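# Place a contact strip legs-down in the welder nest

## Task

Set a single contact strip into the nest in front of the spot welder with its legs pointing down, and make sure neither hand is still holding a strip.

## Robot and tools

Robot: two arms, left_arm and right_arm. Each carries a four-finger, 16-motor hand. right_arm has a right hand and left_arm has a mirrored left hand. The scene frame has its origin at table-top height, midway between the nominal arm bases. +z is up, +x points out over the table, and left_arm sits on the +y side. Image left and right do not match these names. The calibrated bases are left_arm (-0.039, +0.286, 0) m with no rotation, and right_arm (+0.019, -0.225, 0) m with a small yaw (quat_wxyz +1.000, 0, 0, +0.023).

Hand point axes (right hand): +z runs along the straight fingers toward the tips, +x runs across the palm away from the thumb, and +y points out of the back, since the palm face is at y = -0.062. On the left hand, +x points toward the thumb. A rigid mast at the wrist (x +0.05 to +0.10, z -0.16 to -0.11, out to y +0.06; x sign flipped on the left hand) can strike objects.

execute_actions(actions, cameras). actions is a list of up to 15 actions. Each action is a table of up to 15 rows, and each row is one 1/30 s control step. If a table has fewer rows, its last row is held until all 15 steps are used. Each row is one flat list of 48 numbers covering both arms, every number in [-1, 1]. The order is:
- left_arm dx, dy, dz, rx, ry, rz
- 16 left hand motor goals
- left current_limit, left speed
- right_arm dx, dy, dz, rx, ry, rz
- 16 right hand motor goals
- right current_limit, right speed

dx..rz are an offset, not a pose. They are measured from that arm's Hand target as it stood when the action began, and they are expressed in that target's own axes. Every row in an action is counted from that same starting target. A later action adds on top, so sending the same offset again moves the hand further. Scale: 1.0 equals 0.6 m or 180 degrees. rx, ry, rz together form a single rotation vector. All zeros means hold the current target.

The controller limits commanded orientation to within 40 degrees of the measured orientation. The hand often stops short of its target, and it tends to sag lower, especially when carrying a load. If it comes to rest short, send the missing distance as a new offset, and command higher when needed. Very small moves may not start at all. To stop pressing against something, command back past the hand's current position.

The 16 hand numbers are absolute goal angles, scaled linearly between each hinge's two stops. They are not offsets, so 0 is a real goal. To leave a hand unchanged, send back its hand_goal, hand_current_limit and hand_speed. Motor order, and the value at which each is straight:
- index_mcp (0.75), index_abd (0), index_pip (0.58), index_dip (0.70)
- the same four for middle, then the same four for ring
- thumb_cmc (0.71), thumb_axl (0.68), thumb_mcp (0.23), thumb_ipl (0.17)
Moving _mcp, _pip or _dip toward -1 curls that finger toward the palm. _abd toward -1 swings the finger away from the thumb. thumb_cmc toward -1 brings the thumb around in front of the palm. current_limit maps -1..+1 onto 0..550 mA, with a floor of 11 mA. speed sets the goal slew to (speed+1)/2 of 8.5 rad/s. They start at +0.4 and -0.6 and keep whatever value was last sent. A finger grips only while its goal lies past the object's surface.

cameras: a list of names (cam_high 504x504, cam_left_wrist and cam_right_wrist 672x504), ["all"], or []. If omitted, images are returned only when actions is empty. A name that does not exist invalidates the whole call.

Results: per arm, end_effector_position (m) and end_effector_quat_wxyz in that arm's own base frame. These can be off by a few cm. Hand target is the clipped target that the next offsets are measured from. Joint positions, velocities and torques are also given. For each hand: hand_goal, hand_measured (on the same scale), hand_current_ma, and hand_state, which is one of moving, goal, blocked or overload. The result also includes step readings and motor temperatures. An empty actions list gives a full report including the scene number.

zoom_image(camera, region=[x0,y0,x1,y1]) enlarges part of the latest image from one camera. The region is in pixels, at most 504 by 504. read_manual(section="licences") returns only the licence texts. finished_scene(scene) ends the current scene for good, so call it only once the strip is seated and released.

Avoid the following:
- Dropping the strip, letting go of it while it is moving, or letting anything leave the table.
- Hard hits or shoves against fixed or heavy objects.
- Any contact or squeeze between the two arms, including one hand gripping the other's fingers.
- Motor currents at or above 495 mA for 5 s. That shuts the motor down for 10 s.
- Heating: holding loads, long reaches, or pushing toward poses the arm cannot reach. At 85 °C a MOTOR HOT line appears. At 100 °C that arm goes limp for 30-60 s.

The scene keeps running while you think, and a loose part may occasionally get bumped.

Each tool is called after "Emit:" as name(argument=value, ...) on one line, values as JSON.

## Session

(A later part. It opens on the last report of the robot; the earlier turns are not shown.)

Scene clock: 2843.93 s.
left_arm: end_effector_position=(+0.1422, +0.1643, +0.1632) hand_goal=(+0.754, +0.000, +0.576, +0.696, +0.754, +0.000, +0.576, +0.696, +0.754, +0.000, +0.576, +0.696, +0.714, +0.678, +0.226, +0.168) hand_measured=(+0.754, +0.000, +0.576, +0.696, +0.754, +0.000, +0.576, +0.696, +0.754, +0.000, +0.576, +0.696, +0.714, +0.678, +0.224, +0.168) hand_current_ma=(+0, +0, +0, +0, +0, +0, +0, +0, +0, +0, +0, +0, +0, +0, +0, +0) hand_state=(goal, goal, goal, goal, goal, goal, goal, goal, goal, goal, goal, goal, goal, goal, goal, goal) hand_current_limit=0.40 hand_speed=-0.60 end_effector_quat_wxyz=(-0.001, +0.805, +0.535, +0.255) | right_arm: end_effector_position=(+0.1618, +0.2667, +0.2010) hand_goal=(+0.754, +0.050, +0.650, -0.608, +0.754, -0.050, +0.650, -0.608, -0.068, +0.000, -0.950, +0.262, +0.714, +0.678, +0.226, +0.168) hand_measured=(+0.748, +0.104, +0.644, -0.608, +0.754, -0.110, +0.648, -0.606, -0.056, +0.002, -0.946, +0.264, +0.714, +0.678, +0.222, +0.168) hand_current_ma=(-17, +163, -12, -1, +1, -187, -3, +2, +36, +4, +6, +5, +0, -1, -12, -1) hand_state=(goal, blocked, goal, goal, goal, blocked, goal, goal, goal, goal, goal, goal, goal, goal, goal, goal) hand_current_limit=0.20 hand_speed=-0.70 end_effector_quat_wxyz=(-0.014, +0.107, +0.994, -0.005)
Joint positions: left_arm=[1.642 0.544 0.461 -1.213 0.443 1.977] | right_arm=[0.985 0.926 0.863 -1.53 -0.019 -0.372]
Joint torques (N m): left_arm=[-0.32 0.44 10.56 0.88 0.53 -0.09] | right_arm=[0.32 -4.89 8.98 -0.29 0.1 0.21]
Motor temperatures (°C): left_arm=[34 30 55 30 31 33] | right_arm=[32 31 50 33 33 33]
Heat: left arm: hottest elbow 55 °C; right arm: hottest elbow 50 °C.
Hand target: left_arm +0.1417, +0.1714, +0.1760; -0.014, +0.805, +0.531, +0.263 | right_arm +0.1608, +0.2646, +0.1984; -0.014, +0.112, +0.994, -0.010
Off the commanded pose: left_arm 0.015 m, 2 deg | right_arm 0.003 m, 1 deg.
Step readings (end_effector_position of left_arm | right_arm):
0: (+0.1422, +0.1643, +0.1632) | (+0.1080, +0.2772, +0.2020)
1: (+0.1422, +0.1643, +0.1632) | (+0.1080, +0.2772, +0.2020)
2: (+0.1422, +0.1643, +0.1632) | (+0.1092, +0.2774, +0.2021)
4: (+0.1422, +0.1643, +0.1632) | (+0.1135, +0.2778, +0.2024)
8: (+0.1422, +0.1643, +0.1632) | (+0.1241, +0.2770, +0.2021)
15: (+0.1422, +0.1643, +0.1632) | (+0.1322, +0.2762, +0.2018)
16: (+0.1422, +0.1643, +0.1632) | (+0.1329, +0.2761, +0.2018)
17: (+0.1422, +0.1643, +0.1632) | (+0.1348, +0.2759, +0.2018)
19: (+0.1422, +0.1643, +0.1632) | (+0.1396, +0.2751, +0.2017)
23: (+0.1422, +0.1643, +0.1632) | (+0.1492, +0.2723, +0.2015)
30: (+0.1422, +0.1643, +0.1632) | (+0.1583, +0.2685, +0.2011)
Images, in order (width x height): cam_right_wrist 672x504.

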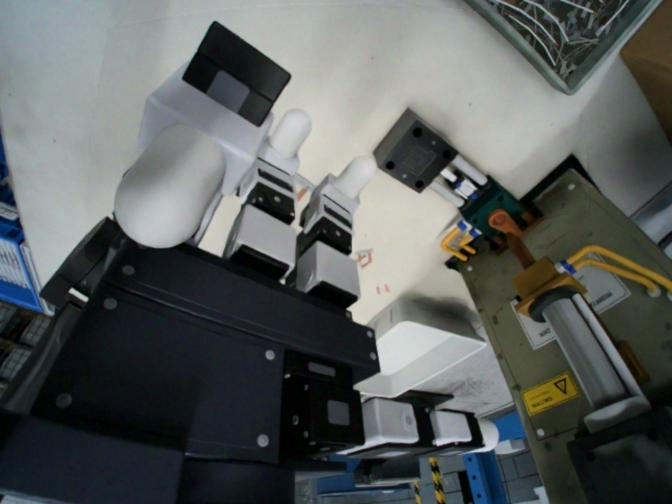

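Emit:
execute_actions(actions=[[[0,0,0,0,0,0,0.754,0,0.576,0.696,0.754,0,0.576,0.696,0.754,0,0.576,0.696,0.714,0.678,0.226,0.168,0.4,-0.6,-0.0411,-0.0181,0,0,0,0.098,0.754,0.05,0.69,-0.609,0.754,-0.05,0.69,-0.609,-0.068,0,-0.95,0.262,0.714,0.678,0.226,0.168,0.2,-0.7]],[[0,0,0,0,0,0,0.754,0,0.576,0.696,0.754,0,0.576,0.696,0.754,0,0.576,0.696,0.714,0.678,0.226,0.168,0.4,-0.6,-0.0411,-0.0181,0,0,0,0.098,0.754,0.05,0.723,-0.609,0.754,-0.05,0.723,-0.609,-0.068,0,-0.95,0.262,0.714,0.678,0.226,0.168,0.2,-0.7]],[[0,0,0,0,0,0,0.754,0,0.576,0.696,0.754,0,0.576,0.696,0.754,0,0.576,0.696,0.714,0.678,0.226,0.168,0.4,-0.6,-0.0411,-0.0181,0,0,0,0.098,0.754,0.05,0.757,-0.609,0.754,-0.05,0.757,-0.609,-0.068,0,-0.95,0.262,0.714,0.678,0.226,0.168,0.2,-0.7]],[[0,0,0,0,0,0,0.754,0,0.576,0.696,0.754,0,0.576,0.696,0.754,0,0.576,0.696,0.714,0.678,0.226,0.168,0.4,-0.6,-0.0411,-0.0181,0,0,0,0.098,0.754,0.05,0.795,-0.609,0.754,-0.05,0.795,-0.609,-0.068,0,-0.95,0.262,0.714,0.678,0.226,0.168,0.2,-0.7]]], cameras=["cam_right_wrist"])

Emit:
zoom_image(camera="cam_right_wrist", region=[250, 110, 370, 230])

Scene clock: 2856.03 s.
left_arm: end_effector_position=(+0.1422, +0.1643, +0.1632) hand_goal=(+0.754, +0.000, +0.576, +0.696, +0.754, +0.000, +0.576, +0.696, +0.754, +0.000, +0.576, +0.696, +0.714, +0.678, +0.226, +0.168) hand_measured=(+0.754, +0.000, +0.576, +0.696, +0.754, +0.000, +0.576, +0.696, +0.754, +0.000, +0.576, +0.696, +0.714, +0.678, +0.224, +0.168) hand_current_ma=(+0, +0, +0, +0, +0, +0, +0, +0, +0, +0, +0, +0, +0, +0, +0, +0) hand_state=(goal, goal, goal, goal, goal, goal, goal, goal, goal, goal, goal, goal, goal, goal, goal, goal) hand_current_limit=0.40 hand_speed=-0.60 end_effector_quat_wxyz=(-0.001, +0.805, +0.535, +0.255) | right_arm: end_effector_position=(+0.2084, +0.1763, +0.2003) hand_goal=(+0.754, +0.050, +0.796, -0.608, +0.754, -0.050, +0.796, -0.608, -0.068, +0.000, -0.950, +0.262, +0.714, +0.678, +0.226, +0.168) hand_measured=(+0.748, +0.104, +0.790, -0.608, +0.754, -0.110, +0.792, -0.606, -0.056, +0.002, -0.946, +0.264, +0.714, +0.678, +0.222, +0.168) hand_current_ma=(-17, +163, -16, -1, +1, -187, -8, +2, +36, +4, +6, +5, -1, -1, -12, -1) hand_state=(goal, blocked, goal, goal, goal, blocked, goal, goal, goal, goal, goal, goal, goal, goal, goal, goal) hand_current_limit=0.20 hand_speed=-0.70 end_effector_quat_wxyz=(-0.008, +0.662, +0.749, -0.012)
Joint positions: left_arm=[1.642 0.544 0.461 -1.213 0.443 1.977] | right_arm=[0.985 0.926 0.863 -1.531 -0.02 0.861]
Joint torques (N m): left_arm=[-0.26 0.44 10.56 0.87 0.53 -0.09] | right_arm=[0.32 -4.42 9.01 -0.42 0.23 0.15]
Motor temperatures (°C): left_arm=[34 30 55 30 31 33] | right_arm=[32 31 50 33 33 33]
Heat: left arm: hottest elbow 55 °C; right arm: hottest elbow 50 °C.
Hand target: left_arm +0.1417, +0.1714, +0.1760; -0.014, +0.805, +0.531, +0.263 | right_arm +0.2067, +0.1742, +0.1985; -0.006, +0.665, +0.747, -0.016
Off the commanded pose: left_arm 0.015 m, 2 deg | right_arm 0.003 m, 1 deg.
Step readings (end_effector_position of left_arm | right_arm):
0: (+0.1422, +0.1643, +0.1632) | (+0.1618, +0.2667, +0.2010)
1: (+0.1422, +0.1643, +0.1632) | (+0.1620, +0.2666, +0.2010)
2: (+0.1422, +0.1643, +0.1632) | (+0.1631, +0.2660, +0.2010)
4: (+0.1422, +0.1643, +0.1632) | (+0.1667, +0.2640, +0.2009)
8: (+0.1422, +0.1643, +0.1632) | (+0.1740, +0.2591, +0.2007)
15: (+0.1422, +0.1643, +0.1632) | (+0.1811, +0.2532, +0.2006)
16: (+0.1422, +0.1643, +0.1632) | (+0.1817, +0.2526, +0.2005)
17: (+0.1422, +0.1643, +0.1632) | (+0.1828, +0.2515, +0.2005)
19: (+0.1422, +0.1643, +0.1632) | (+0.1859, +0.2480, +0.2003)
23: (+0.1422, +0.1643, +0.1632) | (+0.1917, +0.2402, +0.2000)
30: (+0.1422, +0.1643, +0.1632) | (+0.1975, +0.2320, +0.2001)
31: (+0.1422, +0.1643, +0.1632) | (+0.1979, +0.2312, +0.2001)
32: (+0.1422, +0.1643, +0.1632) | (+0.1987, +0.2297, +0.2000)
34: (+0.1422, +0.1643, +0.1632) | (+0.2004, +0.2252, +0.1998)
38: (+0.1422, +0.1643, +0.1632) | (+0.2037, +0.2161, +0.1996)
45: (+0.1422, +0.1643, +0.1632) | (+0.2071, +0.2067, +0.2000)
46: (+0.1422, +0.1643, +0.1632) | (+0.2073, +0.2058, +0.2000)
47: (+0.1422, +0.1643, +0.1632) | (+0.2075, +0.2041, +0.1999)
49: (+0.1422, +0.1643, +0.1632) | (+0.2074, +0.1992, +0.1996)
53: (+0.1422, +0.1643, +0.1632) | (+0.2078, +0.1893, +0.1995)
60: (+0.1422, +0.1643, +0.1632) | (+0.2085, +0.1796, +0.2001)
Images, in order (width x height): cam_right_wrist 672x504.

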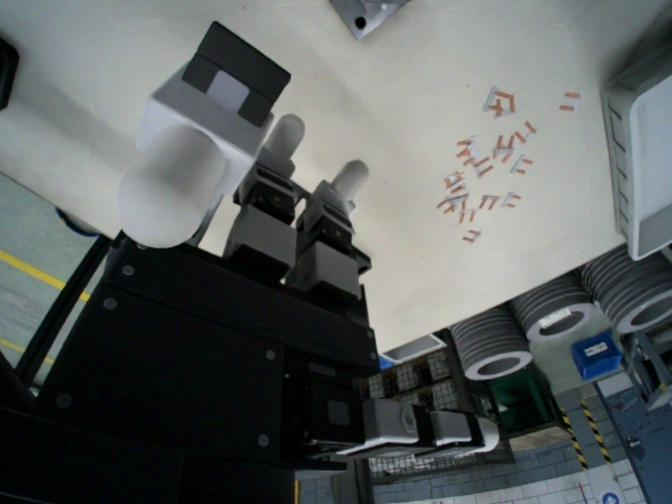

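Scaled by 4.200 from the camera's 672x504 image, which has a finer 960x720 frame.

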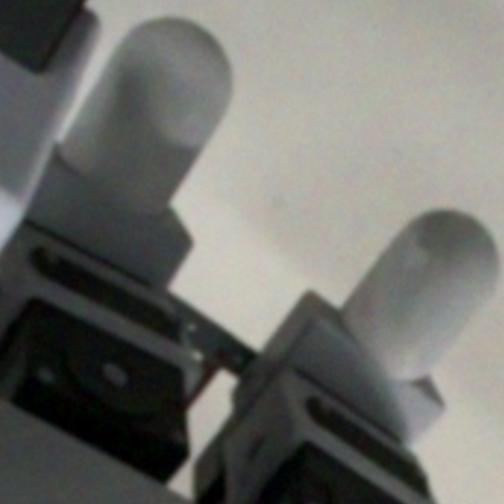

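Emit:
execute_actions(actions=[[[0,0,0,0,0,0,0.754,0,0.576,0.696,0.754,0,0.576,0.696,0.754,0,0.576,0.696,0.714,0.678,0.226,0.168,0.4,-0.6,-0.0411,-0.0181,0,0,0,0.098,0.754,0.05,0.835,-0.609,0.754,-0.05,0.835,-0.609,-0.068,0,-0.95,0.262,0.714,0.678,0.226,0.168,0.2,-0.7]],[[0,0,0,0,0,0,0.754,0,0.576,0.696,0.754,0,0.576,0.696,0.754,0,0.576,0.696,0.714,0.678,0.226,0.168,0.4,-0.6,0.0795,0.0333,0,-0.0555,0,0,0.754,0.05,0.869,-0.609,0.754,-0.05,0.869,-0.609,-0.068,0,-0.95,0.262,0.714,0.678,0.226,0.168,0.2,-0.7]],[[0,0,0,0,0,0,0.754,0,0.576,0.696,0.754,0,0.576,0.696,0.754,0,0.576,0.696,0.714,0.678,0.226,0.168,0.4,-0.6,0.0795,0.0492,0.0087,-0.0555,0,0,0.754,0.05,0.869,-0.609,0.754,-0.05,0.869,-0.609,-0.068,0,-0.95,0.262,0.714,0.678,0.226,0.168,0.2,-0.7]]], cameras=["cam_right_wrist","cam_high"])

Emit:
zoom_image(camera="cam_right_wrist", region=[250, 0, 450, 200])

Scene clock: 2886.30 s.
left_arm: end_effector_position=(+0.1422, +0.1643, +0.1632) hand_goal=(+0.754, +0.000, +0.576, +0.696, +0.754, +0.000, +0.576, +0.696, +0.754, +0.000, +0.576, +0.696, +0.714, +0.678, +0.226, +0.168) hand_measured=(+0.754, +0.000, +0.576, +0.696, +0.754, +0.000, +0.576, +0.696, +0.754, +0.000, +0.576, +0.696, +0.714, +0.678, +0.224, +0.168) hand_current_ma=(+0, +0, +0, +0, +0, +0, +0, +0, +0, +0, +0, +0, +0, +0, +0, +0) hand_state=(goal, goal, goal, goal, goal, goal, goal, goal, goal, goal, goal, goal, goal, goal, goal, goal) hand_current_limit=0.40 hand_speed=-0.60 end_effector_quat_wxyz=(-0.001, +0.805, +0.535, +0.255) | right_arm: end_effector_position=(+0.2578, +0.2140, +0.1746) hand_goal=(+0.754, +0.050, +0.870, -0.608, +0.754, -0.050, +0.870, -0.608, -0.068, +0.000, -0.950, +0.262, +0.714, +0.678, +0.226, +0.168) hand_measured=(+0.752, +0.104, +0.864, -0.608, +0.756, -0.112, +0.866, -0.606, -0.056, +0.002, -0.948, +0.264, +0.714, +0.678, +0.222, +0.168) hand_current_ma=(-3, +163, -13, -1, +5, -190, -8, +2, +36, +4, +6, +5, +0, -1, -12, -1) hand_state=(goal, blocked, goal, goal, goal, blocked, goal, goal, goal, goal, goal, goal, goal, goal, goal, goal) hand_current_limit=0.20 hand_speed=-0.70 end_effector_quat_wxyz=(+0.143, +0.756, +0.636, +0.062)
Joint positions: left_arm=[1.642 0.544 0.461 -1.213 0.443 1.977] | right_arm=[1.116 1.184 0.864 -1.254 0.313 1.289]
Joint torques (N m): left_arm=[-0.32 0.44 10.58 0.87 0.53 -0.09] | right_arm=[-0.32 -6.89 13.72 0.16 0.52 0.15]
Motor temperatures (°C): left_arm=[34 30 55 30 31 33] | right_arm=[32 31 49 33 33 33]
Heat: left arm: hottest elbow 55 °C; right arm: hottest elbow 49 °C.
Hand target: left_arm +0.1417, +0.1714, +0.1760; -0.014, +0.805, +0.531, +0.263 | right_arm +0.2662, +0.2325, +0.1958; +0.130, +0.761, +0.629, +0.093
Off the commanded pose: left_arm 0.015 m, 2 deg | right_arm 0.029 m, 4 deg.
Step readings (end_effector_position of left_arm | right_arm):
0: (+0.1422, +0.1643, +0.1632) | (+0.2084, +0.1762, +0.2003)
1: (+0.1422, +0.1643, +0.1632) | (+0.2084, +0.1760, +0.2003)
2: (+0.1422, +0.1643, +0.1632) | (+0.2080, +0.1745, +0.2002)
4: (+0.1422, +0.1643, +0.1632) | (+0.2063, +0.1704, +0.1998)
8: (+0.1422, +0.1643, +0.1632) | (+0.2035, +0.1614, +0.1998)
15: (+0.1422, +0.1643, +0.1632) | (+0.2016, +0.1532, +0.2005)
16: (+0.1422, +0.1643, +0.1632) | (+0.2019, +0.1525, +0.2007)
17: (+0.1422, +0.1643, +0.1632) | (+0.2049, +0.1519, +0.2023)
19: (+0.1422, +0.1643, +0.1632) | (+0.2137, +0.1573, +0.2047)
23: (+0.1422, +0.1643, +0.1632) | (+0.2203, +0.1794, +0.1964)
30: (+0.1422, +0.1643, +0.1632) | (+0.2250, +0.1844, +0.1897)
31: (+0.1422, +0.1643, +0.1632) | (+0.2256, +0.1843, +0.1901)
32: (+0.1422, +0.1643, +0.1632) | (+0.2297, +0.1848, +0.1924)
34: (+0.1422, +0.1643, +0.1632) | (+0.2404, +0.1899, +0.1955)
38: (+0.1422, +0.1643, +0.1632) | (+0.2520, +0.2073, +0.1840)
45: (+0.1422, +0.1643, +0.1632) | (+0.2574, +0.2137, +0.1744)
Images, in order (width x height): cam_high 504x504, cam_right_wrist 672x504.

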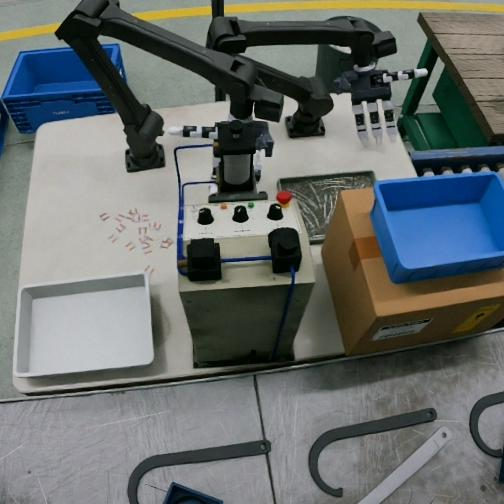

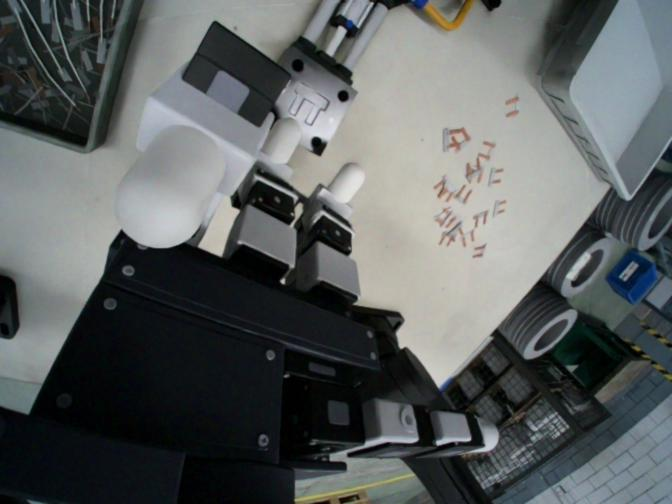

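Scaled by 2.520 from the camera's 672x504 image, which has a finer 960x720 frame.

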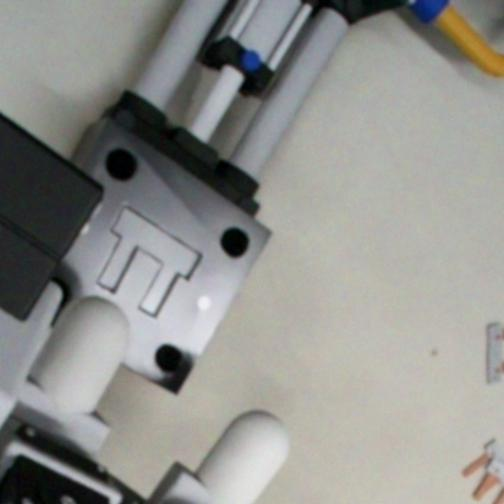

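Emit:
zoom_image(camera="cam_right_wrist", region=[250, 110, 370, 230])

Scaled by 4.200 from the camera's 672x504 image, which has a finer 960x720 frame.

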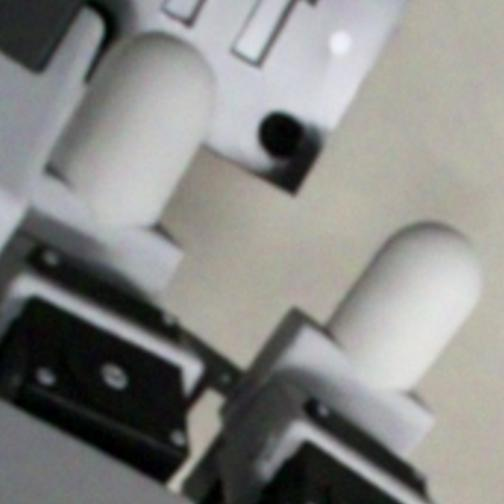

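Emit:
execute_actions(actions=[[[0,0,0,0,0,0,0.754,0,0.576,0.696,0.754,0,0.576,0.696,0.754,0,0.576,0.696,0.714,0.678,0.226,0.168,0.4,-0.6,0.0029,0.035,0.0167,-0.0003,0.0114,-0.0106,0.754,0.05,0.869,-0.609,0.754,-0.05,0.869,-0.609,-0.068,0,-0.95,0.262,0.714,0.678,0.226,0.168,0.2,-0.7]],[[0,0,0,0,0,0,0.754,0,0.576,0.696,0.754,0,0.576,0.696,0.754,0,0.576,0.696,0.714,0.678,0.226,0.168,0.4,-0.6,0.0029,0.035,0.0167,-0.0003,0.0114,-0.0106,0.754,0.05,0.869,-0.609,0.754,-0.05,0.869,-0.609,-0.068,0,-0.95,0.262,0.714,0.678,0.226,0.168,0.2,-0.7]]], cameras=["cam_right_wrist"])

Emit:
zoom_image(camera="cam_right_wrist", region=[230, 60, 390, 220])

Scene clock: 2955.17 s.
left_arm: end_effector_position=(+0.1422, +0.1643, +0.1632) hand_goal=(+0.754, +0.000, +0.576, +0.696, +0.754, +0.000, +0.576, +0.696, +0.754, +0.000, +0.576, +0.696, +0.714, +0.678, +0.226, +0.168) hand_measured=(+0.754, +0.000, +0.576, +0.696, +0.754, +0.000, +0.576, +0.696, +0.754, +0.000, +0.576, +0.696, +0.714, +0.678, +0.224, +0.168) hand_current_ma=(+0, +0, +0, +0, +0, +0, +0, +0, +0, +0, +0, +0, +0, +0, +0, +0) hand_state=(goal, goal, goal, goal, goal, goal, goal, goal, goal, goal, goal, goal, goal, goal, goal, goal) hand_current_limit=0.40 hand_speed=-0.60 end_effector_quat_wxyz=(-0.001, +0.805, +0.535, +0.255) | right_arm: end_effector_position=(+0.3028, +0.2208, +0.1754) hand_goal=(+0.754, +0.050, +0.870, -0.608, +0.754, -0.050, +0.870, -0.608, -0.068, +0.000, -0.950, +0.262, +0.714, +0.678, +0.226, +0.168) hand_measured=(+0.752, +0.104, +0.864, -0.608, +0.756, -0.112, +0.866, -0.606, -0.056, +0.002, -0.948, +0.264, +0.716, +0.678, +0.222, +0.168) hand_current_ma=(-2, +163, -13, -1, +6, -190, -7, +2, +36, +4, +5, +5, +2, -1, -12, -1) hand_state=(goal, blocked, goal, goal, goal, blocked, goal, goal, goal, goal, goal, goal, goal, goal, goal, goal) hand_current_limit=0.20 hand_speed=-0.70 end_effector_quat_wxyz=(+0.118, +0.735, +0.662, +0.095)
Joint positions: left_arm=[1.642 0.544 0.461 -1.213 0.443 1.977] | right_arm=[0.984 1.177 0.864 -1.128 0.275 1.07]
Joint torques (N m): left_arm=[-0.26 0.5 10.56 0.87 0.53 -0.09] | right_arm=[-0.97 -8.41 11.88 0.68 0.35 -0.06]
Motor temperatures (°C): left_arm=[34 30 55 30 31 33] | right_arm=[32 31 57 33 34 33]
Heat: left arm: hottest elbow 55 °C; right arm: hottest elbow 57 °C.
Hand target: left_arm +0.1417, +0.1714, +0.1760; -0.014, +0.805, +0.531, +0.263 | right_arm +0.3123, +0.2280, +0.1900; +0.112, +0.735, +0.658, +0.117
Off the commanded pose: left_arm 0.015 m, 2 deg | right_arm 0.019 m, 3 deg.
Step readings (end_effector_position of left_arm | right_arm):
0: (+0.1422, +0.1643, +0.1632) | (+0.2578, +0.2140, +0.1746)
1: (+0.1422, +0.1643, +0.1632) | (+0.2579, +0.2142, +0.1746)
2: (+0.1422, +0.1643, +0.1632) | (+0.2585, +0.2149, +0.1746)
4: (+0.1422, +0.1643, +0.1632) | (+0.2625, +0.2176, +0.1747)
8: (+0.1422, +0.1643, +0.1632) | (+0.2733, +0.2167, +0.1757)
15: (+0.1422, +0.1643, +0.1632) | (+0.2782, +0.2178, +0.1756)
16: (+0.1422, +0.1643, +0.1632) | (+0.2784, +0.2182, +0.1755)
17: (+0.1422, +0.1643, +0.1632) | (+0.2798, +0.2187, +0.1755)
19: (+0.1422, +0.1643, +0.1632) | (+0.2848, +0.2206, +0.1749)
23: (+0.1422, +0.1643, +0.1632) | (+0.2975, +0.2177, +0.1759)
30: (+0.1422, +0.1643, +0.1632) | (+0.3024, +0.2194, +0.1755)
Images, in order (width x height): cam_right_wrist 672x504.

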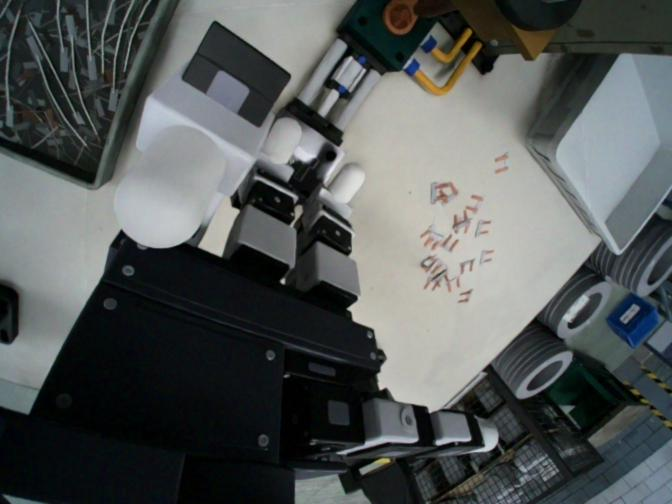

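Scaled by 3.150 from the camera's 672x504 image, which has a finer 960x720 frame.

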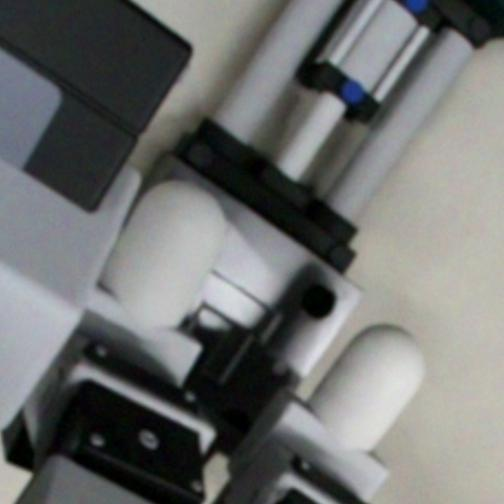

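Emit:
zoom_image(camera="cam_right_wrist", region=[270, 130, 360, 220])

Scaled by 5.600 from the camera's 672x504 image, which has a finer 960x720 frame.

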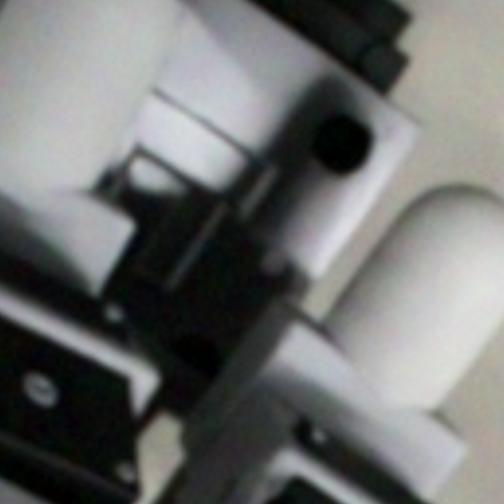

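Emit:
execute_actions(actions=[[[0,0,0,0,0,0,0.754,0,0.576,0.696,0.754,0,0.576,0.696,0.754,0,0.576,0.696,0.714,0.678,0.226,0.168,0.4,-0.6,0.0032,0.025,0.04,0,0,0,0.754,0.05,0.869,-0.609,0.754,-0.05,0.869,-0.609,-0.068,0,-0.95,0.262,0.714,0.678,0.226,0.168,0.2,-0.7]]], cameras=["cam_right_wrist"])

Emit:
zoom_image(camera="cam_right_wrist", region=[270, 130, 360, 220])

Scene clock: 2995.83 s.
left_arm: end_effector_position=(+0.1422, +0.1643, +0.1632) hand_goal=(+0.754, +0.000, +0.576, +0.696, +0.754, +0.000, +0.576, +0.696, +0.754, +0.000, +0.576, +0.696, +0.714, +0.678, +0.226, +0.168) hand_measured=(+0.754, +0.000, +0.576, +0.696, +0.754, +0.000, +0.576, +0.696, +0.754, +0.000, +0.576, +0.696, +0.714, +0.678, +0.224, +0.168) hand_current_ma=(+0, +0, +0, +0, +0, +0, +0, +0, +0, +0, +0, +0, +0, +0, +0, +0) hand_state=(goal, goal, goal, goal, goal, goal, goal, goal, goal, goal, goal, goal, goal, goal, goal, goal) hand_current_limit=0.40 hand_speed=-0.60 end_effector_quat_wxyz=(-0.001, +0.805, +0.535, +0.255) | right_arm: end_effector_position=(+0.3262, +0.2230, +0.1655) hand_goal=(+0.754, +0.050, +0.870, -0.608, +0.754, -0.050, +0.870, -0.608, -0.068, +0.000, -0.950, +0.262, +0.714, +0.678, +0.226, +0.168) hand_measured=(+0.752, +0.104, +0.864, -0.608, +0.756, -0.112, +0.866, -0.606, -0.056, +0.002, -0.948, +0.264, +0.716, +0.678, +0.222, +0.168) hand_current_ma=(-2, +163, -13, -1, +6, -190, -7, +2, +36, +4, +5, +5, +2, -1, -12, -1) hand_state=(goal, blocked, goal, goal, goal, blocked, goal, goal, goal, goal, goal, goal, goal, goal, goal, goal) hand_current_limit=0.20 hand_speed=-0.70 end_effector_quat_wxyz=(+0.114, +0.736, +0.659, +0.105)
Joint positions: left_arm=[1.642 0.544 0.461 -1.213 0.443 1.977] | right_arm=[0.927 1.215 0.864 -1.052 0.265 1.014]
Joint torques (N m): left_arm=[-0.32 0.5 10.55 0.87 0.53 -0.09] | right_arm=[-0.32 -7.36 10.78 0.61 0.34 -0.03]
Motor temperatures (°C): left_arm=[34 30 55 30 31 33] | right_arm=[32 32 56 33 34 33]
Heat: left arm: hottest elbow 55 °C; right arm: hottest elbow 56 °C.
Hand target: left_arm +0.1417, +0.1714, +0.1760; -0.014, +0.805, +0.531, +0.263 | right_arm +0.3343, +0.2280, +0.1721; +0.112, +0.735, +0.658, +0.117
Off the commanded pose: left_arm 0.015 m, 2 deg | right_arm 0.012 m, 1 deg.
Step readings (end_effector_position of left_arm | right_arm):
0: (+0.1422, +0.1643, +0.1632) | (+0.3028, +0.2209, +0.1754)
1: (+0.1422, +0.1643, +0.1632) | (+0.3029, +0.2210, +0.1755)
2: (+0.1422, +0.1643, +0.1632) | (+0.3045, +0.2211, +0.1756)
4: (+0.1422, +0.1643, +0.1632) | (+0.3090, +0.2229, +0.1751)
8: (+0.1422, +0.1643, +0.1632) | (+0.3213, +0.2215, +0.1707)
15: (+0.1422, +0.1643, +0.1632) | (+0.3258, +0.2223, +0.1653)
Images, in order (width x height): cam_right_wrist 672x504.

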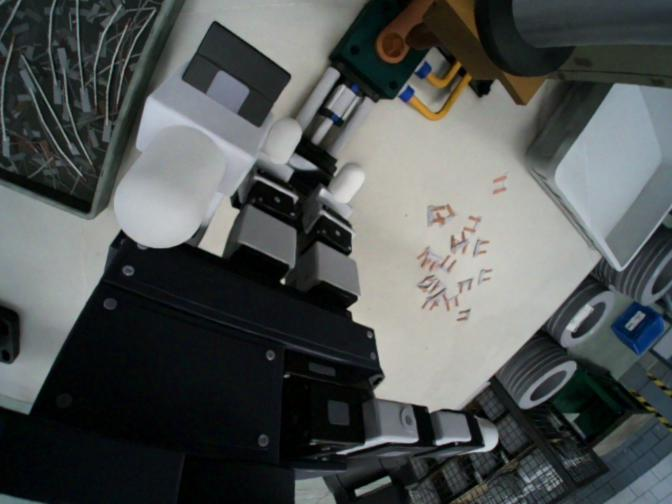

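Scaled by 5.600 from the camera's 672x504 image, which has a finer 960x720 frame.

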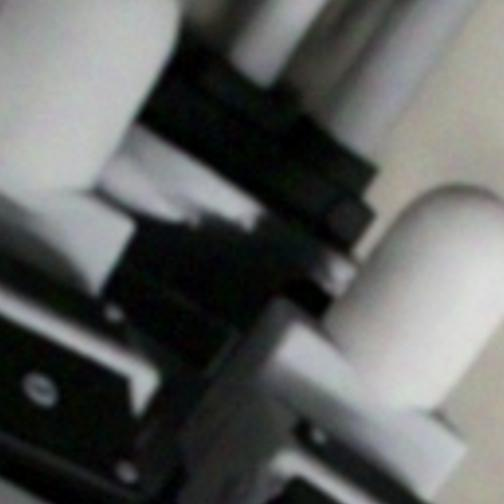

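Emit:
zoom_image(camera="cam_right_wrist", region=[280, 165, 325, 210])

Scaled by 11.200 from the camera's 672x504 image, which has a finer 960x720 frame.

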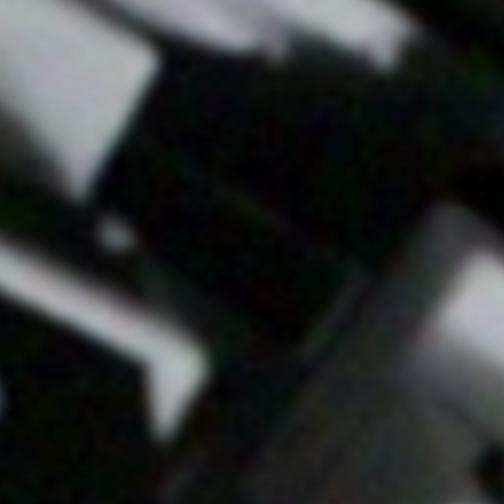

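Emit:
execute_actions(actions=[[[0,0,0,0,0,0,0.754,0,0.576,0.696,0.754,0,0.576,0.696,0.754,0,0.576,0.696,0.714,0.678,0.226,0.168,0.4,-0.6,0.0018,-0.0112,0.017,-0.012,0.0022,-0.0069,0.754,0.05,0.869,-0.609,0.754,-0.05,0.869,-0.609,-0.068,0,-0.95,0.262,0.714,0.678,0.226,0.168,0.2,-0.7]]], cameras=["cam_right_wrist"])

Emit:
zoom_image(camera="cam_right_wrist", region=[270, 130, 360, 220])

Scene clock: 3058.30 s.
left_arm: end_effector_position=(+0.1422, +0.1643, +0.1632) hand_goal=(+0.754, +0.000, +0.576, +0.696, +0.754, +0.000, +0.576, +0.696, +0.754, +0.000, +0.576, +0.696, +0.714, +0.678, +0.226, +0.168) hand_measured=(+0.754, +0.000, +0.576, +0.696, +0.754, +0.000, +0.576, +0.696, +0.754, +0.000, +0.576, +0.696, +0.714, +0.678, +0.224, +0.168) hand_current_ma=(+0, +0, +0, +0, +0, +0, +0, +0, +0, +0, +0, +0, +0, +0, +0, +0) hand_state=(goal, goal, goal, goal, goal, goal, goal, goal, goal, goal, goal, goal, goal, goal, goal, goal) hand_current_limit=0.40 hand_speed=-0.60 end_effector_quat_wxyz=(-0.001, +0.805, +0.535, +0.255) | right_arm: end_effector_position=(+0.3321, +0.2248, +0.1618) hand_goal=(+0.754, +0.050, +0.870, -0.608, +0.754, -0.050, +0.870, -0.608, -0.068, +0.000, -0.950, +0.262, +0.714, +0.678, +0.226, +0.168) hand_measured=(+0.752, +0.104, +0.864, -0.608, +0.756, -0.112, +0.866, -0.606, -0.056, +0.002, -0.948, +0.264, +0.716, +0.678, +0.222, +0.168) hand_current_ma=(-2, +163, -13, -1, +6, -190, -7, +2, +36, +4, +5, +5, +2, -1, -12, -1) hand_state=(goal, blocked, goal, goal, goal, blocked, goal, goal, goal, goal, goal, goal, goal, goal, goal, goal) hand_current_limit=0.20 hand_speed=-0.70 end_effector_quat_wxyz=(+0.124, +0.733, +0.657, +0.127)
Joint positions: left_arm=[1.642 0.544 0.461 -1.213 0.443 1.977] | right_arm=[0.927 1.215 0.836 -0.983 0.292 1.005]
Joint torques (N m): left_arm=[-0.26 0.44 10.56 0.88 0.53 -0.09] | right_arm=[-0.21 -7.59 8.75 0.69 0.52 -0.05]
Motor temperatures (°C): left_arm=[34 30 55 30 31 33] | right_arm=[32 31 54 33 34 33]
Heat: left arm: hottest elbow 55 °C; right arm: hottest elbow 54 °C.
Hand target: left_arm +0.1417, +0.1714, +0.1760; -0.014, +0.805, +0.531, +0.263 | right_arm +0.3313, +0.2296, +0.1602; +0.125, +0.726, +0.664, +0.130
Off the commanded pose: left_arm 0.015 m, 2 deg | right_arm 0.005 m, 1 deg.
Step readings (end_effector_position of left_arm | right_arm):
0: (+0.1422, +0.1643, +0.1632) | (+0.3262, +0.2230, +0.1655)
1: (+0.1422, +0.1643, +0.1632) | (+0.3262, +0.2231, +0.1655)
2: (+0.1422, +0.1643, +0.1632) | (+0.3271, +0.2237, +0.1661)
4: (+0.1422, +0.1643, +0.1632) | (+0.3303, +0.2251, +0.1673)
8: (+0.1422, +0.1643, +0.1632) | (+0.3324, +0.2258, +0.1651)
15: (+0.1422, +0.1643, +0.1632) | (+0.3318, +0.2244, +0.1616)
Images, in order (width x height): cam_right_wrist 672x504.

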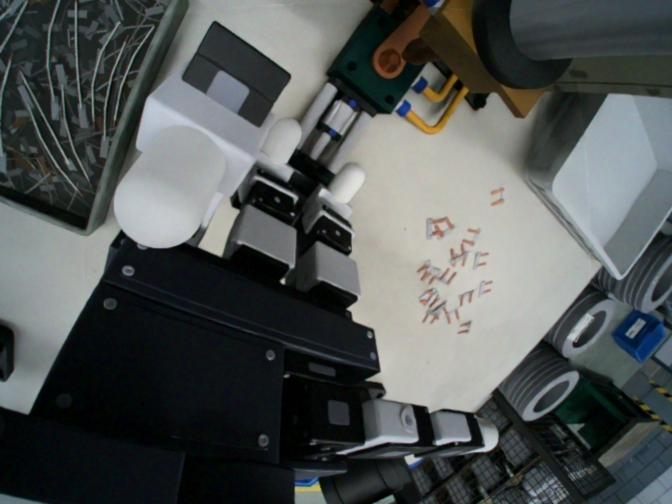

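Scaled by 5.600 from the camera's 672x504 image, which has a finer 960x720 frame.

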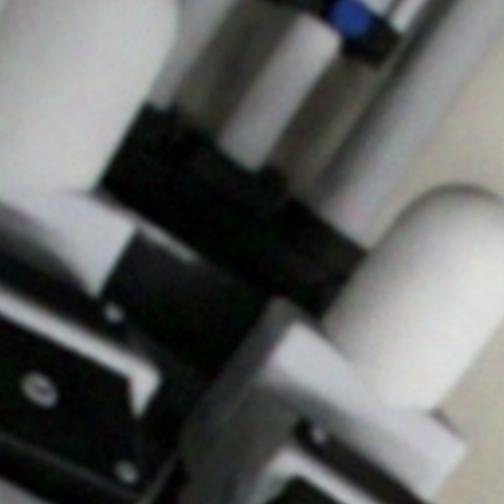

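Emit:
execute_actions(actions=[[[0,0,0,0,0,0,0.754,0,0.576,0.696,0.754,0,0.576,0.696,0.754,0,0.576,0.696,0.714,0.678,0.226,0.168,0.4,-0.6,-0.0052,-0.0222,0.0082,0.0002,-0.0049,-0.0078,0.754,0.05,0.869,-0.609,0.754,-0.05,0.869,-0.609,-0.068,0,-0.95,0.262,0.714,0.678,0.226,0.168,0.2,-0.7]]], cameras=["cam_right_wrist"])

Emit:
zoom_image(camera="cam_right_wrist", region=[270, 130, 360, 220])

Scene clock: 3080.20 s.
left_arm: end_effector_position=(+0.1422, +0.1643, +0.1632) hand_goal=(+0.754, +0.000, +0.576, +0.696, +0.754, +0.000, +0.576, +0.696, +0.754, +0.000, +0.576, +0.696, +0.714, +0.678, +0.226, +0.168) hand_measured=(+0.754, +0.000, +0.576, +0.696, +0.754, +0.000, +0.576, +0.696, +0.754, +0.000, +0.576, +0.696, +0.714, +0.678, +0.224, +0.168) hand_current_ma=(+0, +0, +0, +0, +0, +0, +0, +0, +0, +0, +0, +0, +0, +0, +0, +0) hand_state=(goal, goal, goal, goal, goal, goal, goal, goal, goal, goal, goal, goal, goal, goal, goal, goal) hand_current_limit=0.40 hand_speed=-0.60 end_effector_quat_wxyz=(-0.001, +0.805, +0.535, +0.255) | right_arm: end_effector_position=(+0.3222, +0.2228, +0.1504) hand_goal=(+0.754, +0.050, +0.870, -0.608, +0.754, -0.050, +0.870, -0.608, -0.068, +0.000, -0.950, +0.262, +0.714, +0.678, +0.226, +0.168) hand_measured=(+0.752, +0.104, +0.864, -0.608, +0.756, -0.112, +0.866, -0.606, -0.056, +0.002, -0.948, +0.264, +0.716, +0.678, +0.222, +0.168) hand_current_ma=(-2, +163, -12, -1, +2, -190, -6, +2, +36, +4, +5, +5, +2, -1, -12, -1) hand_state=(goal, blocked, goal, goal, goal, blocked, goal, goal, goal, goal, goal, goal, goal, goal, goal, goal) hand_current_limit=0.20 hand_speed=-0.70 end_effector_quat_wxyz=(+0.131, +0.724, +0.667, +0.117)
Joint positions: left_arm=[1.642 0.544 0.461 -1.213 0.443 1.977] | right_arm=[0.95 1.215 0.804 -0.977 0.305 1.005]
Joint torques (N m): left_arm=[-0.26 0.44 10.56 0.87 0.53 -0.09] | right_arm=[0.21 -7.71 8.61 0.53 0.54 0.02]
Motor temperatures (°C): left_arm=[34 30 55 30 31 33] | right_arm=[32 31 52 33 34 33]
Heat: left arm: hottest elbow 55 °C; right arm: hottest elbow 52 °C.
Hand target: left_arm +0.1417, +0.1714, +0.1760; -0.014, +0.805, +0.531, +0.263 | right_arm +0.3203, +0.2276, +0.1508; +0.131, +0.718, +0.672, +0.123
Off the commanded pose: left_arm 0.015 m, 2 deg | right_arm 0.005 m, 1 deg.
Step readings (end_effector_position of left_arm | right_arm):
0: (+0.1422, +0.1643, +0.1632) | (+0.3321, +0.2248, +0.1618)
1: (+0.1422, +0.1643, +0.1632) | (+0.3321, +0.2248, +0.1618)
2: (+0.1422, +0.1643, +0.1632) | (+0.3320, +0.2246, +0.1615)
4: (+0.1422, +0.1643, +0.1632) | (+0.3306, +0.2238, +0.1595)
8: (+0.1422, +0.1643, +0.1632) | (+0.3239, +0.2224, +0.1516)
15: (+0.1422, +0.1643, +0.1632) | (+0.3222, +0.2228, +0.1504)
Images, in order (width x height): cam_right_wrist 672x504.

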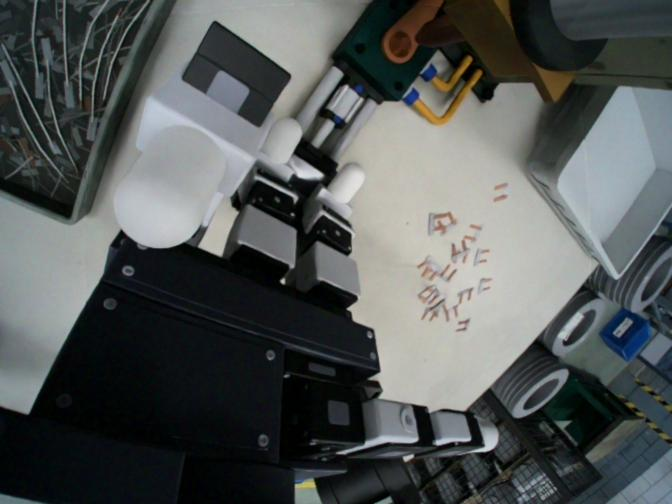

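Scaled by 5.600 from the camera's 672x504 image, which has a finer 960x720 frame.

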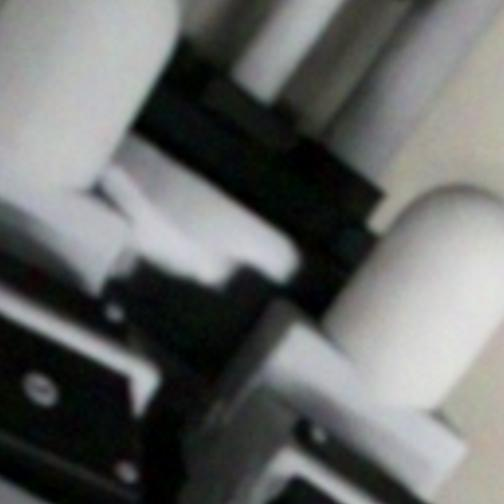

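Emit:
execute_actions(actions=[[[0,0,0,0,0,0,0.754,0,0.576,0.696,0.754,0,0.576,0.696,0.754,0,0.576,0.696,0.714,0.678,0.226,0.168,0.4,-0.6,0.0017,-0.0033,0.006,0,0,0,0.754,0.05,0.869,-0.609,0.754,-0.05,0.869,-0.609,-0.068,0,-0.95,0.262,0.714,0.678,0.226,0.168,0.2,-0.7]]], cameras=["cam_right_wrist"])

Emit:
zoom_image(camera="cam_right_wrist", region=[270, 130, 360, 220])

Scene clock: 3092.37 s.
left_arm: end_effector_position=(+0.1422, +0.1643, +0.1632) hand_goal=(+0.754, +0.000, +0.576, +0.696, +0.754, +0.000, +0.576, +0.696, +0.754, +0.000, +0.576, +0.696, +0.714, +0.678, +0.226, +0.168) hand_measured=(+0.754, +0.000, +0.576, +0.696, +0.754, +0.000, +0.576, +0.696, +0.754, +0.000, +0.576, +0.696, +0.714, +0.678, +0.224, +0.168) hand_current_ma=(+0, +0, +0, +0, +0, +0, +0, +0, +0, +0, +0, +0, +0, +0, +0, +0) hand_state=(goal, goal, goal, goal, goal, goal, goal, goal, goal, goal, goal, goal, goal, goal, goal, goal) hand_current_limit=0.40 hand_speed=-0.60 end_effector_quat_wxyz=(-0.001, +0.805, +0.535, +0.255) | right_arm: end_effector_position=(+0.3229, +0.2247, +0.1505) hand_goal=(+0.754, +0.050, +0.870, -0.608, +0.754, -0.050, +0.870, -0.608, -0.068, +0.000, -0.950, +0.262, +0.714, +0.678, +0.226, +0.168) hand_measured=(+0.752, +0.104, +0.866, -0.608, +0.756, -0.112, +0.866, -0.606, -0.056, +0.002, -0.948, +0.264, +0.716, +0.678, +0.222, +0.168) hand_current_ma=(-2, +163, -10, -1, +2, -190, -6, +2, +36, +4, +5, +5, +2, -1, -12, -1) hand_state=(goal, blocked, goal, goal, goal, blocked, goal, goal, goal, goal, goal, goal, goal, goal, goal, goal) hand_current_limit=0.20 hand_speed=-0.70 end_effector_quat_wxyz=(+0.131, +0.724, +0.667, +0.122)
Joint positions: left_arm=[1.642 0.544 0.461 -1.213 0.443 1.977] | right_arm=[0.952 1.215 0.802 -0.966 0.306 1.005]
Joint torques (N m): left_arm=[-0.26 0.44 10.56 0.87 0.53 -0.09] | right_arm=[1.03 -6.89 8.34 0.73 0.51 0.01]
Motor temperatures (°C): left_arm=[34 30 55 30 31 33] | right_arm=[32 31 51 33 34 33]
Heat: left arm: hottest elbow 55 °C; right arm: hottest elbow 51 °C.
Hand target: left_arm +0.1417, +0.1714, +0.1760; -0.014, +0.805, +0.531, +0.263 | right_arm +0.3199, +0.2288, +0.1468; +0.131, +0.718, +0.672, +0.123
Off the commanded pose: left_arm 0.015 m, 2 deg | right_arm 0.006 m, 1 deg.
Step readings (end_effector_position of left_arm | right_arm):
0: (+0.1422, +0.1643, +0.1632) | (+0.3222, +0.2228, +0.1504)
1: (+0.1422, +0.1643, +0.1632) | (+0.3221, +0.2230, +0.1504)
2: (+0.1422, +0.1643, +0.1632) | (+0.3222, +0.2231, +0.1505)
4: (+0.1422, +0.1643, +0.1632) | (+0.3223, +0.2239, +0.1507)
8: (+0.1422, +0.1643, +0.1632) | (+0.3230, +0.2248, +0.1510)
15: (+0.1422, +0.1643, +0.1632) | (+0.3229, +0.2247, +0.1505)
Images, in order (width x height): cam_right_wrist 672x504.

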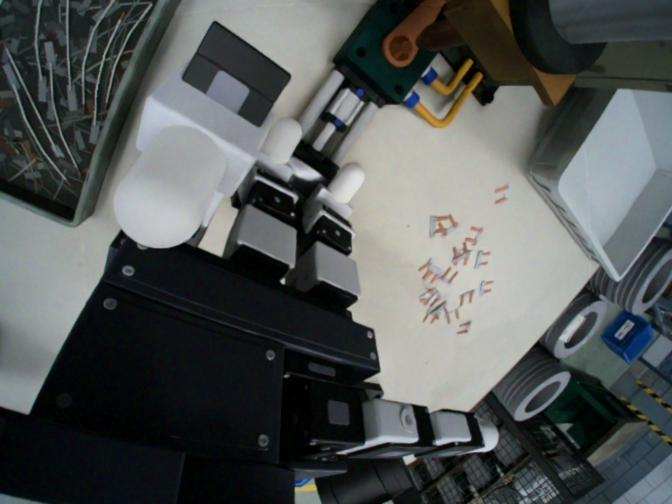

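Scaled by 5.600 from the camera's 672x504 image, which has a finer 960x720 frame.

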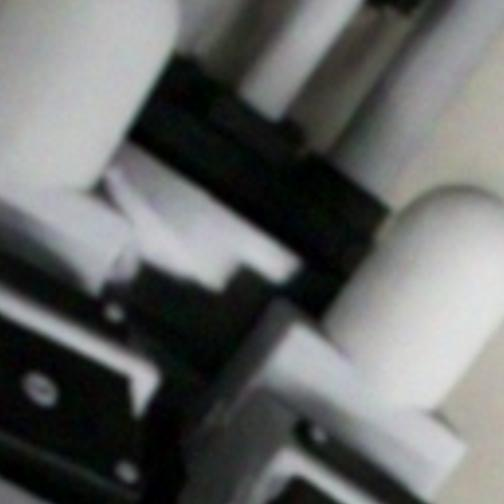

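Emit:
execute_actions(actions=[[[0,0,0,0,0,0,0.754,0,0.576,0.696,0.754,0,0.576,0.696,0.754,0,0.576,0.696,0.714,0.678,0.226,0.168,0.4,-0.6,-0.002,-0.0025,0.006,0,0,0,0.754,0.05,0.869,-0.609,0.754,-0.05,0.869,-0.609,-0.068,0,-0.95,0.262,0.714,0.678,0.226,0.168,0.2,-0.7]]], cameras=[])

Scene clock: 3098.43 s.
left_arm: end_effector_position=(+0.1422, +0.1643, +0.1632) hand_goal=(+0.754, +0.000, +0.576, +0.696, +0.754, +0.000, +0.576, +0.696, +0.754, +0.000, +0.576, +0.696, +0.714, +0.678, +0.226, +0.168) hand_measured=(+0.754, +0.000, +0.576, +0.696, +0.754, +0.000, +0.576, +0.696, +0.754, +0.000, +0.576, +0.696, +0.714, +0.678, +0.224, +0.168) hand_current_ma=(+0, +0, +0, +0, +0, +0, +0, +0, +0, +0, +0, +0, +0, +0, +0, +0) hand_state=(goal, goal, goal, goal, goal, goal, goal, goal, goal, goal, goal, goal, goal, goal, goal, goal) hand_current_limit=0.40 hand_speed=-0.60 end_effector_quat_wxyz=(-0.001, +0.805, +0.535, +0.255) | right_arm: end_effector_position=(+0.3234, +0.2247, +0.1501) hand_goal=(+0.754, +0.050, +0.870, -0.608, +0.754, -0.050, +0.870, -0.608, -0.068, +0.000, -0.950, +0.262, +0.714, +0.678, +0.226, +0.168) hand_measured=(+0.754, +0.104, +0.872, -0.608, +0.756, -0.112, +0.870, -0.606, -0.056, +0.002, -0.948, +0.264, +0.716, +0.678, +0.222, +0.168) hand_current_ma=(+1, +163, +4, -1, +5, -190, +1, +2, +36, +4, +5, +5, +2, -1, -12, -1) hand_state=(goal, blocked, goal, goal, goal, blocked, goal, goal, goal, goal, goal, goal, goal, goal, goal, goal) hand_current_limit=0.20 hand_speed=-0.70 end_effector_quat_wxyz=(+0.132, +0.724, +0.666, +0.124)
Joint positions: left_arm=[1.642 0.544 0.461 -1.213 0.443 1.977] | right_arm=[0.953 1.215 0.799 -0.958 0.31 1.005]
Joint torques (N m): left_arm=[-0.32 0.44 10.55 0.87 0.53 -0.09] | right_arm=[0.32 -7.36 7.83 0.92 0.38 0]
Motor temperatures (°C): left_arm=[34 30 55 30 31 33] | right_arm=[32 31 50 33 34 33]
Heat: left arm: hottest elbow 55 °C; right arm: hottest elbow 50 °C.
Hand target: left_arm +0.1417, +0.1714, +0.1760; -0.014, +0.805, +0.531, +0.263 | right_arm +0.3196, +0.2276, +0.1429; +0.131, +0.718, +0.672, +0.123
Off the commanded pose: left_arm 0.015 m, 2 deg | right_arm 0.009 m, 1 deg.
Step readings (end_effector_position of left_arm | right_arm):
0: (+0.1422, +0.1643, +0.1632) | (+0.3229, +0.2247, +0.1505)
1: (+0.1422, +0.1643, +0.1632) | (+0.3229, +0.2247, +0.1505)
2: (+0.1422, +0.1643, +0.1632) | (+0.3228, +0.2246, +0.1504)
4: (+0.1422, +0.1643, +0.1632) | (+0.3228, +0.2245, +0.1499)
8: (+0.1422, +0.1643, +0.1632) | (+0.3233, +0.2248, +0.1501)
15: (+0.1422, +0.1643, +0.1632) | (+0.3234, +0.2247, +0.1501)
No camera images: "cameras" was empty.

Emit:
execute_actions(actions=[[[0,0,0,0,0,0,0.754,0,0.576,0.696,0.754,0,0.576,0.696,0.754,0,0.576,0.696,0.714,0.678,0.226,0.168,0.4,-0.6,-0.003,-0.0027,-0.0097,0,0,0,0.754,0.05,0.869,-0.609,0.754,-0.05,0.869,-0.609,-0.068,0,-0.95,0.262,0.714,0.678,0.226,0.168,0.2,-0.7]]], cameras=[])

Scene clock: 3110.93 s.
left_arm: end_effector_position=(+0.1422, +0.1643, +0.1632) hand_goal=(+0.754, +0.000, +0.576, +0.696, +0.754, +0.000, +0.576, +0.696, +0.754, +0.000, +0.576, +0.696, +0.714, +0.678, +0.226, +0.168) hand_measured=(+0.754, +0.000, +0.576, +0.696, +0.754, +0.000, +0.576, +0.696, +0.754, +0.000, +0.576, +0.696, +0.714, +0.678, +0.224, +0.168) hand_current_ma=(+0, +0, +0, +0, +0, +0, +0, +0, +0, +0, +0, +0, +0, +0, +0, +0) hand_state=(goal, goal, goal, goal, goal, goal, goal, goal, goal, goal, goal, goal, goal, goal, goal, goal) hand_current_limit=0.40 hand_speed=-0.60 end_effector_quat_wxyz=(-0.001, +0.805, +0.535, +0.255) | right_arm: end_effector_position=(+0.3228, +0.2255, +0.1508) hand_goal=(+0.754, +0.050, +0.870, -0.608, +0.754, -0.050, +0.870, -0.608, -0.068, +0.000, -0.950, +0.262, +0.714, +0.678, +0.226, +0.168) hand_measured=(+0.754, +0.104, +0.872, -0.608, +0.756, -0.112, +0.870, -0.606, -0.056, +0.002, -0.948, +0.264, +0.716, +0.678, +0.222, +0.168) hand_current_ma=(+0, +163, +2, -1, +5, -190, +1, +2, +36, +4, +5, +5, +2, -1, -12, -1) hand_state=(goal, blocked, goal, goal, goal, blocked, goal, goal, goal, goal, goal, goal, goal, goal, goal, goal) hand_current_limit=0.20 hand_speed=-0.70 end_effector_quat_wxyz=(+0.132, +0.723, +0.667, +0.125)
Joint positions: left_arm=[1.642 0.544 0.461 -1.213 0.443 1.977] | right_arm=[0.956 1.214 0.799 -0.958 0.311 1.005]
Joint torques (N m): left_arm=[-0.26 0.44 10.56 0.87 0.53 -0.09] | right_arm=[0.85 -8.12 7.87 0.14 0.37 0.08]
Motor temperatures (°C): left_arm=[34 30 55 30 31 33] | right_arm=[32 31 49 33 34 33]
Heat: left arm: hottest elbow 55 °C; right arm: hottest elbow 49 °C.
Hand target: left_arm +0.1417, +0.1714, +0.1760; -0.014, +0.805, +0.531, +0.263 | right_arm +0.3159, +0.2260, +0.1478; +0.131, +0.718, +0.672, +0.123
Off the commanded pose: left_arm 0.015 m, 2 deg | right_arm 0.008 m, 1 deg.
Step readings (end_effector_position of left_arm | right_arm):
0: (+0.1422, +0.1643, +0.1632) | (+0.3234, +0.2247, +0.1501)
1: (+0.1422, +0.1643, +0.1632) | (+0.3234, +0.2247, +0.1501)
2: (+0.1422, +0.1643, +0.1632) | (+0.3234, +0.2247, +0.1502)
4: (+0.1422, +0.1643, +0.1632) | (+0.3233, +0.2249, +0.1505)
8: (+0.1422, +0.1643, +0.1632) | (+0.3230, +0.2252, +0.1508)
15: (+0.1422, +0.1643, +0.1632) | (+0.3228, +0.2255, +0.1508)
No camera images: "cameras" was empty.

Emit:
execute_actions(actions=[[[0,0,0,0,0,0,0.754,0,0.576,0.696,0.754,0,0.576,0.696,0.754,0,0.576,0.696,0.714,0.678,0.226,0.168,0.4,-0.6,-0.0075,-0.0088,-0.0036,0,0,0,0.754,0.05,0.869,-0.609,0.754,-0.05,0.869,-0.609,-0.068,0,-0.95,0.262,0.714,0.678,0.226,0.168,0.2,-0.7]]], cameras=[])

Scene clock: 3117.17 s.
left_arm: end_effector_position=(+0.1422, +0.1643, +0.1632) hand_goal=(+0.754, +0.000, +0.576, +0.696, +0.754, +0.000, +0.576, +0.696, +0.754, +0.000, +0.576, +0.696, +0.714, +0.678, +0.226, +0.168) hand_measured=(+0.754, +0.000, +0.576, +0.696, +0.754, +0.000, +0.576, +0.696, +0.754, +0.000, +0.576, +0.696, +0.714, +0.678, +0.224, +0.168) hand_current_ma=(+0, +0, +0, +0, +0, +0, +0, +0, +0, +0, +0, +0, +0, +0, +0, +0) hand_state=(goal, goal, goal, goal, goal, goal, goal, goal, goal, goal, goal, goal, goal, goal, goal, goal) hand_current_limit=0.40 hand_speed=-0.60 end_effector_quat_wxyz=(-0.001, +0.805, +0.535, +0.255) | right_arm: end_effector_position=(+0.3169, +0.2230, +0.1507) hand_goal=(+0.754, +0.050, +0.870, -0.608, +0.754, -0.050, +0.870, -0.608, -0.068, +0.000, -0.950, +0.262, +0.714, +0.678, +0.226, +0.168) hand_measured=(+0.752, +0.104, +0.870, -0.608, +0.756, -0.112, +0.870, -0.606, -0.056, +0.002, -0.948, +0.264, +0.716, +0.678, +0.222, +0.168) hand_current_ma=(-4, +163, +0, -1, +4, -191, +1, +2, +36, +4, +5, +5, +2, -1, -12, -1) hand_state=(goal, blocked, goal, goal, goal, blocked, goal, goal, goal, goal, goal, goal, goal, goal, goal, goal) hand_current_limit=0.20 hand_speed=-0.70 end_effector_quat_wxyz=(+0.132, +0.720, +0.670, +0.128)
Joint positions: left_arm=[1.642 0.544 0.461 -1.213 0.443 1.977] | right_arm=[0.965 1.193 0.781 -0.958 0.311 1.005]
Joint torques (N m): left_arm=[-0.26 0.44 10.56 0.87 0.53 -0.09] | right_arm=[0.62 -7.12 8.17 -0.31 0.39 0.17]
Motor temperatures (°C): left_arm=[34 30 55 30 31 33] | right_arm=[32 32 49 33 34 33]
Heat: left arm: hottest elbow 55 °C; right arm: hottest elbow 49 °C.
Hand target: left_arm +0.1417, +0.1714, +0.1760; -0.014, +0.805, +0.531, +0.263 | right_arm +0.3099, +0.2218, +0.1478; +0.131, +0.718, +0.672, +0.123
Off the commanded pose: left_arm 0.015 m, 2 deg | right_arm 0.008 m, 1 deg.
Step readings (end_effector_position of left_arm | right_arm):
0: (+0.1422, +0.1643, +0.1632) | (+0.3228, +0.2255, +0.1508)
1: (+0.1422, +0.1643, +0.1632) | (+0.3226, +0.2253, +0.1506)
2: (+0.1422, +0.1643, +0.1632) | (+0.3224, +0.2252, +0.1505)
4: (+0.1422, +0.1643, +0.1632) | (+0.3208, +0.2245, +0.1506)
8: (+0.1422, +0.1643, +0.1632) | (+0.3175, +0.2232, +0.1508)
15: (+0.1422, +0.1643, +0.1632) | (+0.3169, +0.2230, +0.1507)
No camera images: "cameras" was empty.

Emit:
execute_actions(actions=[[[0,0,0,0,0,0,0.754,0,0.576,0.696,0.754,0,0.576,0.696,0.754,0,0.576,0.696,0.714,0.678,0.226,0.168,0.4,-0.6,0,0,0,0,0,0,0.71,0.05,0.914,-0.609,0.712,-0.05,0.914,-0.609,-0.068,0,-0.95,0.262,0.714,0.678,0.226,0.168,0.2,-0.7]]], cameras=["cam_right_wrist"])

Emit:
zoom_image(camera="cam_right_wrist", region=[270, 130, 360, 220])

Scene clock: 3129.93 s.
left_arm: end_effector_position=(+0.1422, +0.1643, +0.1632) hand_goal=(+0.754, +0.000, +0.576, +0.696, +0.754, +0.000, +0.576, +0.696, +0.754, +0.000, +0.576, +0.696, +0.714, +0.678, +0.226, +0.168) hand_measured=(+0.754, +0.000, +0.576, +0.696, +0.754, +0.000, +0.576, +0.696, +0.754, +0.000, +0.576, +0.696, +0.714, +0.678, +0.224, +0.168) hand_current_ma=(+0, +0, +0, +0, +0, +0, +0, +0, +0, +0, +0, +0, +0, +0, +0, +0) hand_state=(goal, goal, goal, goal, goal, goal, goal, goal, goal, goal, goal, goal, goal, goal, goal, goal) hand_current_limit=0.40 hand_speed=-0.60 end_effector_quat_wxyz=(-0.001, +0.805, +0.535, +0.255) | right_arm: end_effector_position=(+0.3162, +0.2226, +0.1497) hand_goal=(+0.710, +0.050, +0.914, -0.608, +0.712, -0.050, +0.914, -0.608, -0.068, +0.000, -0.950, +0.262, +0.714, +0.678, +0.226, +0.168) hand_measured=(+0.714, +0.104, +0.912, -0.608, +0.720, -0.114, +0.910, -0.606, -0.056, +0.002, -0.948, +0.264, +0.716, +0.678, +0.222, +0.168) hand_current_ma=(+9, +163, -6, -1, +21, -198, -9, +2, +36, +4, +5, +5, +2, -1, -12, -1) hand_state=(goal, blocked, goal, goal, goal, blocked, goal, goal, goal, goal, goal, goal, goal, goal, goal, goal) hand_current_limit=0.20 hand_speed=-0.70 end_effector_quat_wxyz=(+0.132, +0.719, +0.670, +0.127)
Joint positions: left_arm=[1.642 0.544 0.461 -1.213 0.443 1.977] | right_arm=[0.966 1.193 0.779 -0.958 0.311 1.005]
Joint torques (N m): left_arm=[-0.26 0.44 10.56 0.87 0.53 -0.09] | right_arm=[-0.03 -8.47 8.32 -0.24 0.44 0.17]
Motor temperatures (°C): left_arm=[34 30 55 30 31 33] | right_arm=[32 31 48 33 34 33]
Heat: left arm: hottest elbow 55 °C; right arm: hottest elbow 48 °C.
Hand target: left_arm +0.1417, +0.1714, +0.1760; -0.014, +0.805, +0.531, +0.263 | right_arm +0.3099, +0.2219, +0.1479; +0.131, +0.718, +0.672, +0.123
Off the commanded pose: left_arm 0.015 m, 2 deg | right_arm 0.007 m, 0 deg.
Step readings (end_effector_position of left_arm | right_arm):
0: (+0.1422, +0.1643, +0.1632) | (+0.3169, +0.2230, +0.1507)
1: (+0.1422, +0.1643, +0.1632) | (+0.3169, +0.2230, +0.1507)
2: (+0.1422, +0.1643, +0.1632) | (+0.3168, +0.2231, +0.1507)
4: (+0.1422, +0.1643, +0.1632) | (+0.3165, +0.2227, +0.1501)
8: (+0.1422, +0.1643, +0.1632) | (+0.3162, +0.2226, +0.1497)
15: (+0.1422, +0.1643, +0.1632) | (+0.3162, +0.2226, +0.1497)
Images, in order (width x height): cam_right_wrist 672x504.

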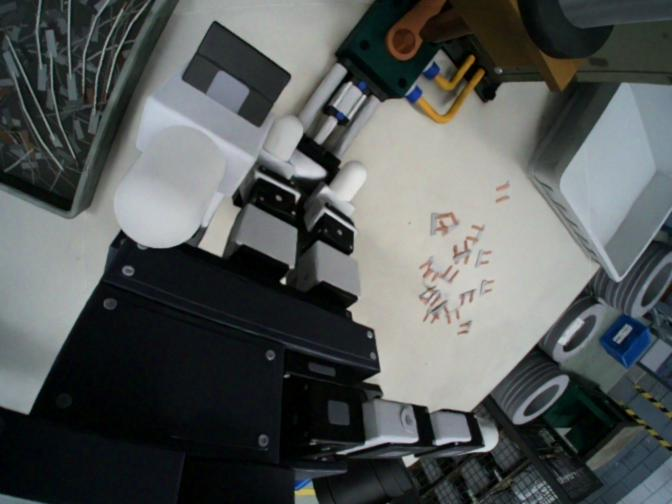

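Scaled by 5.600 from the camera's 672x504 image, which has a finer 960x720 frame.

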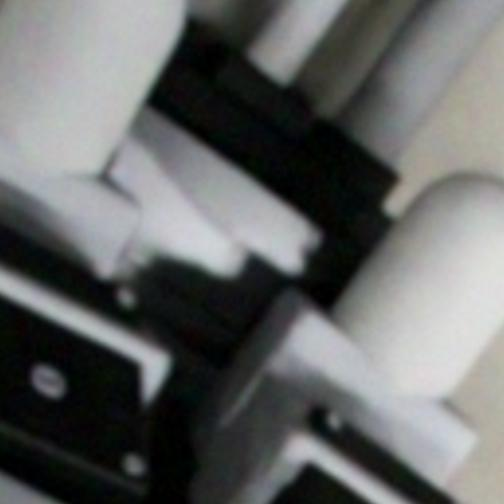

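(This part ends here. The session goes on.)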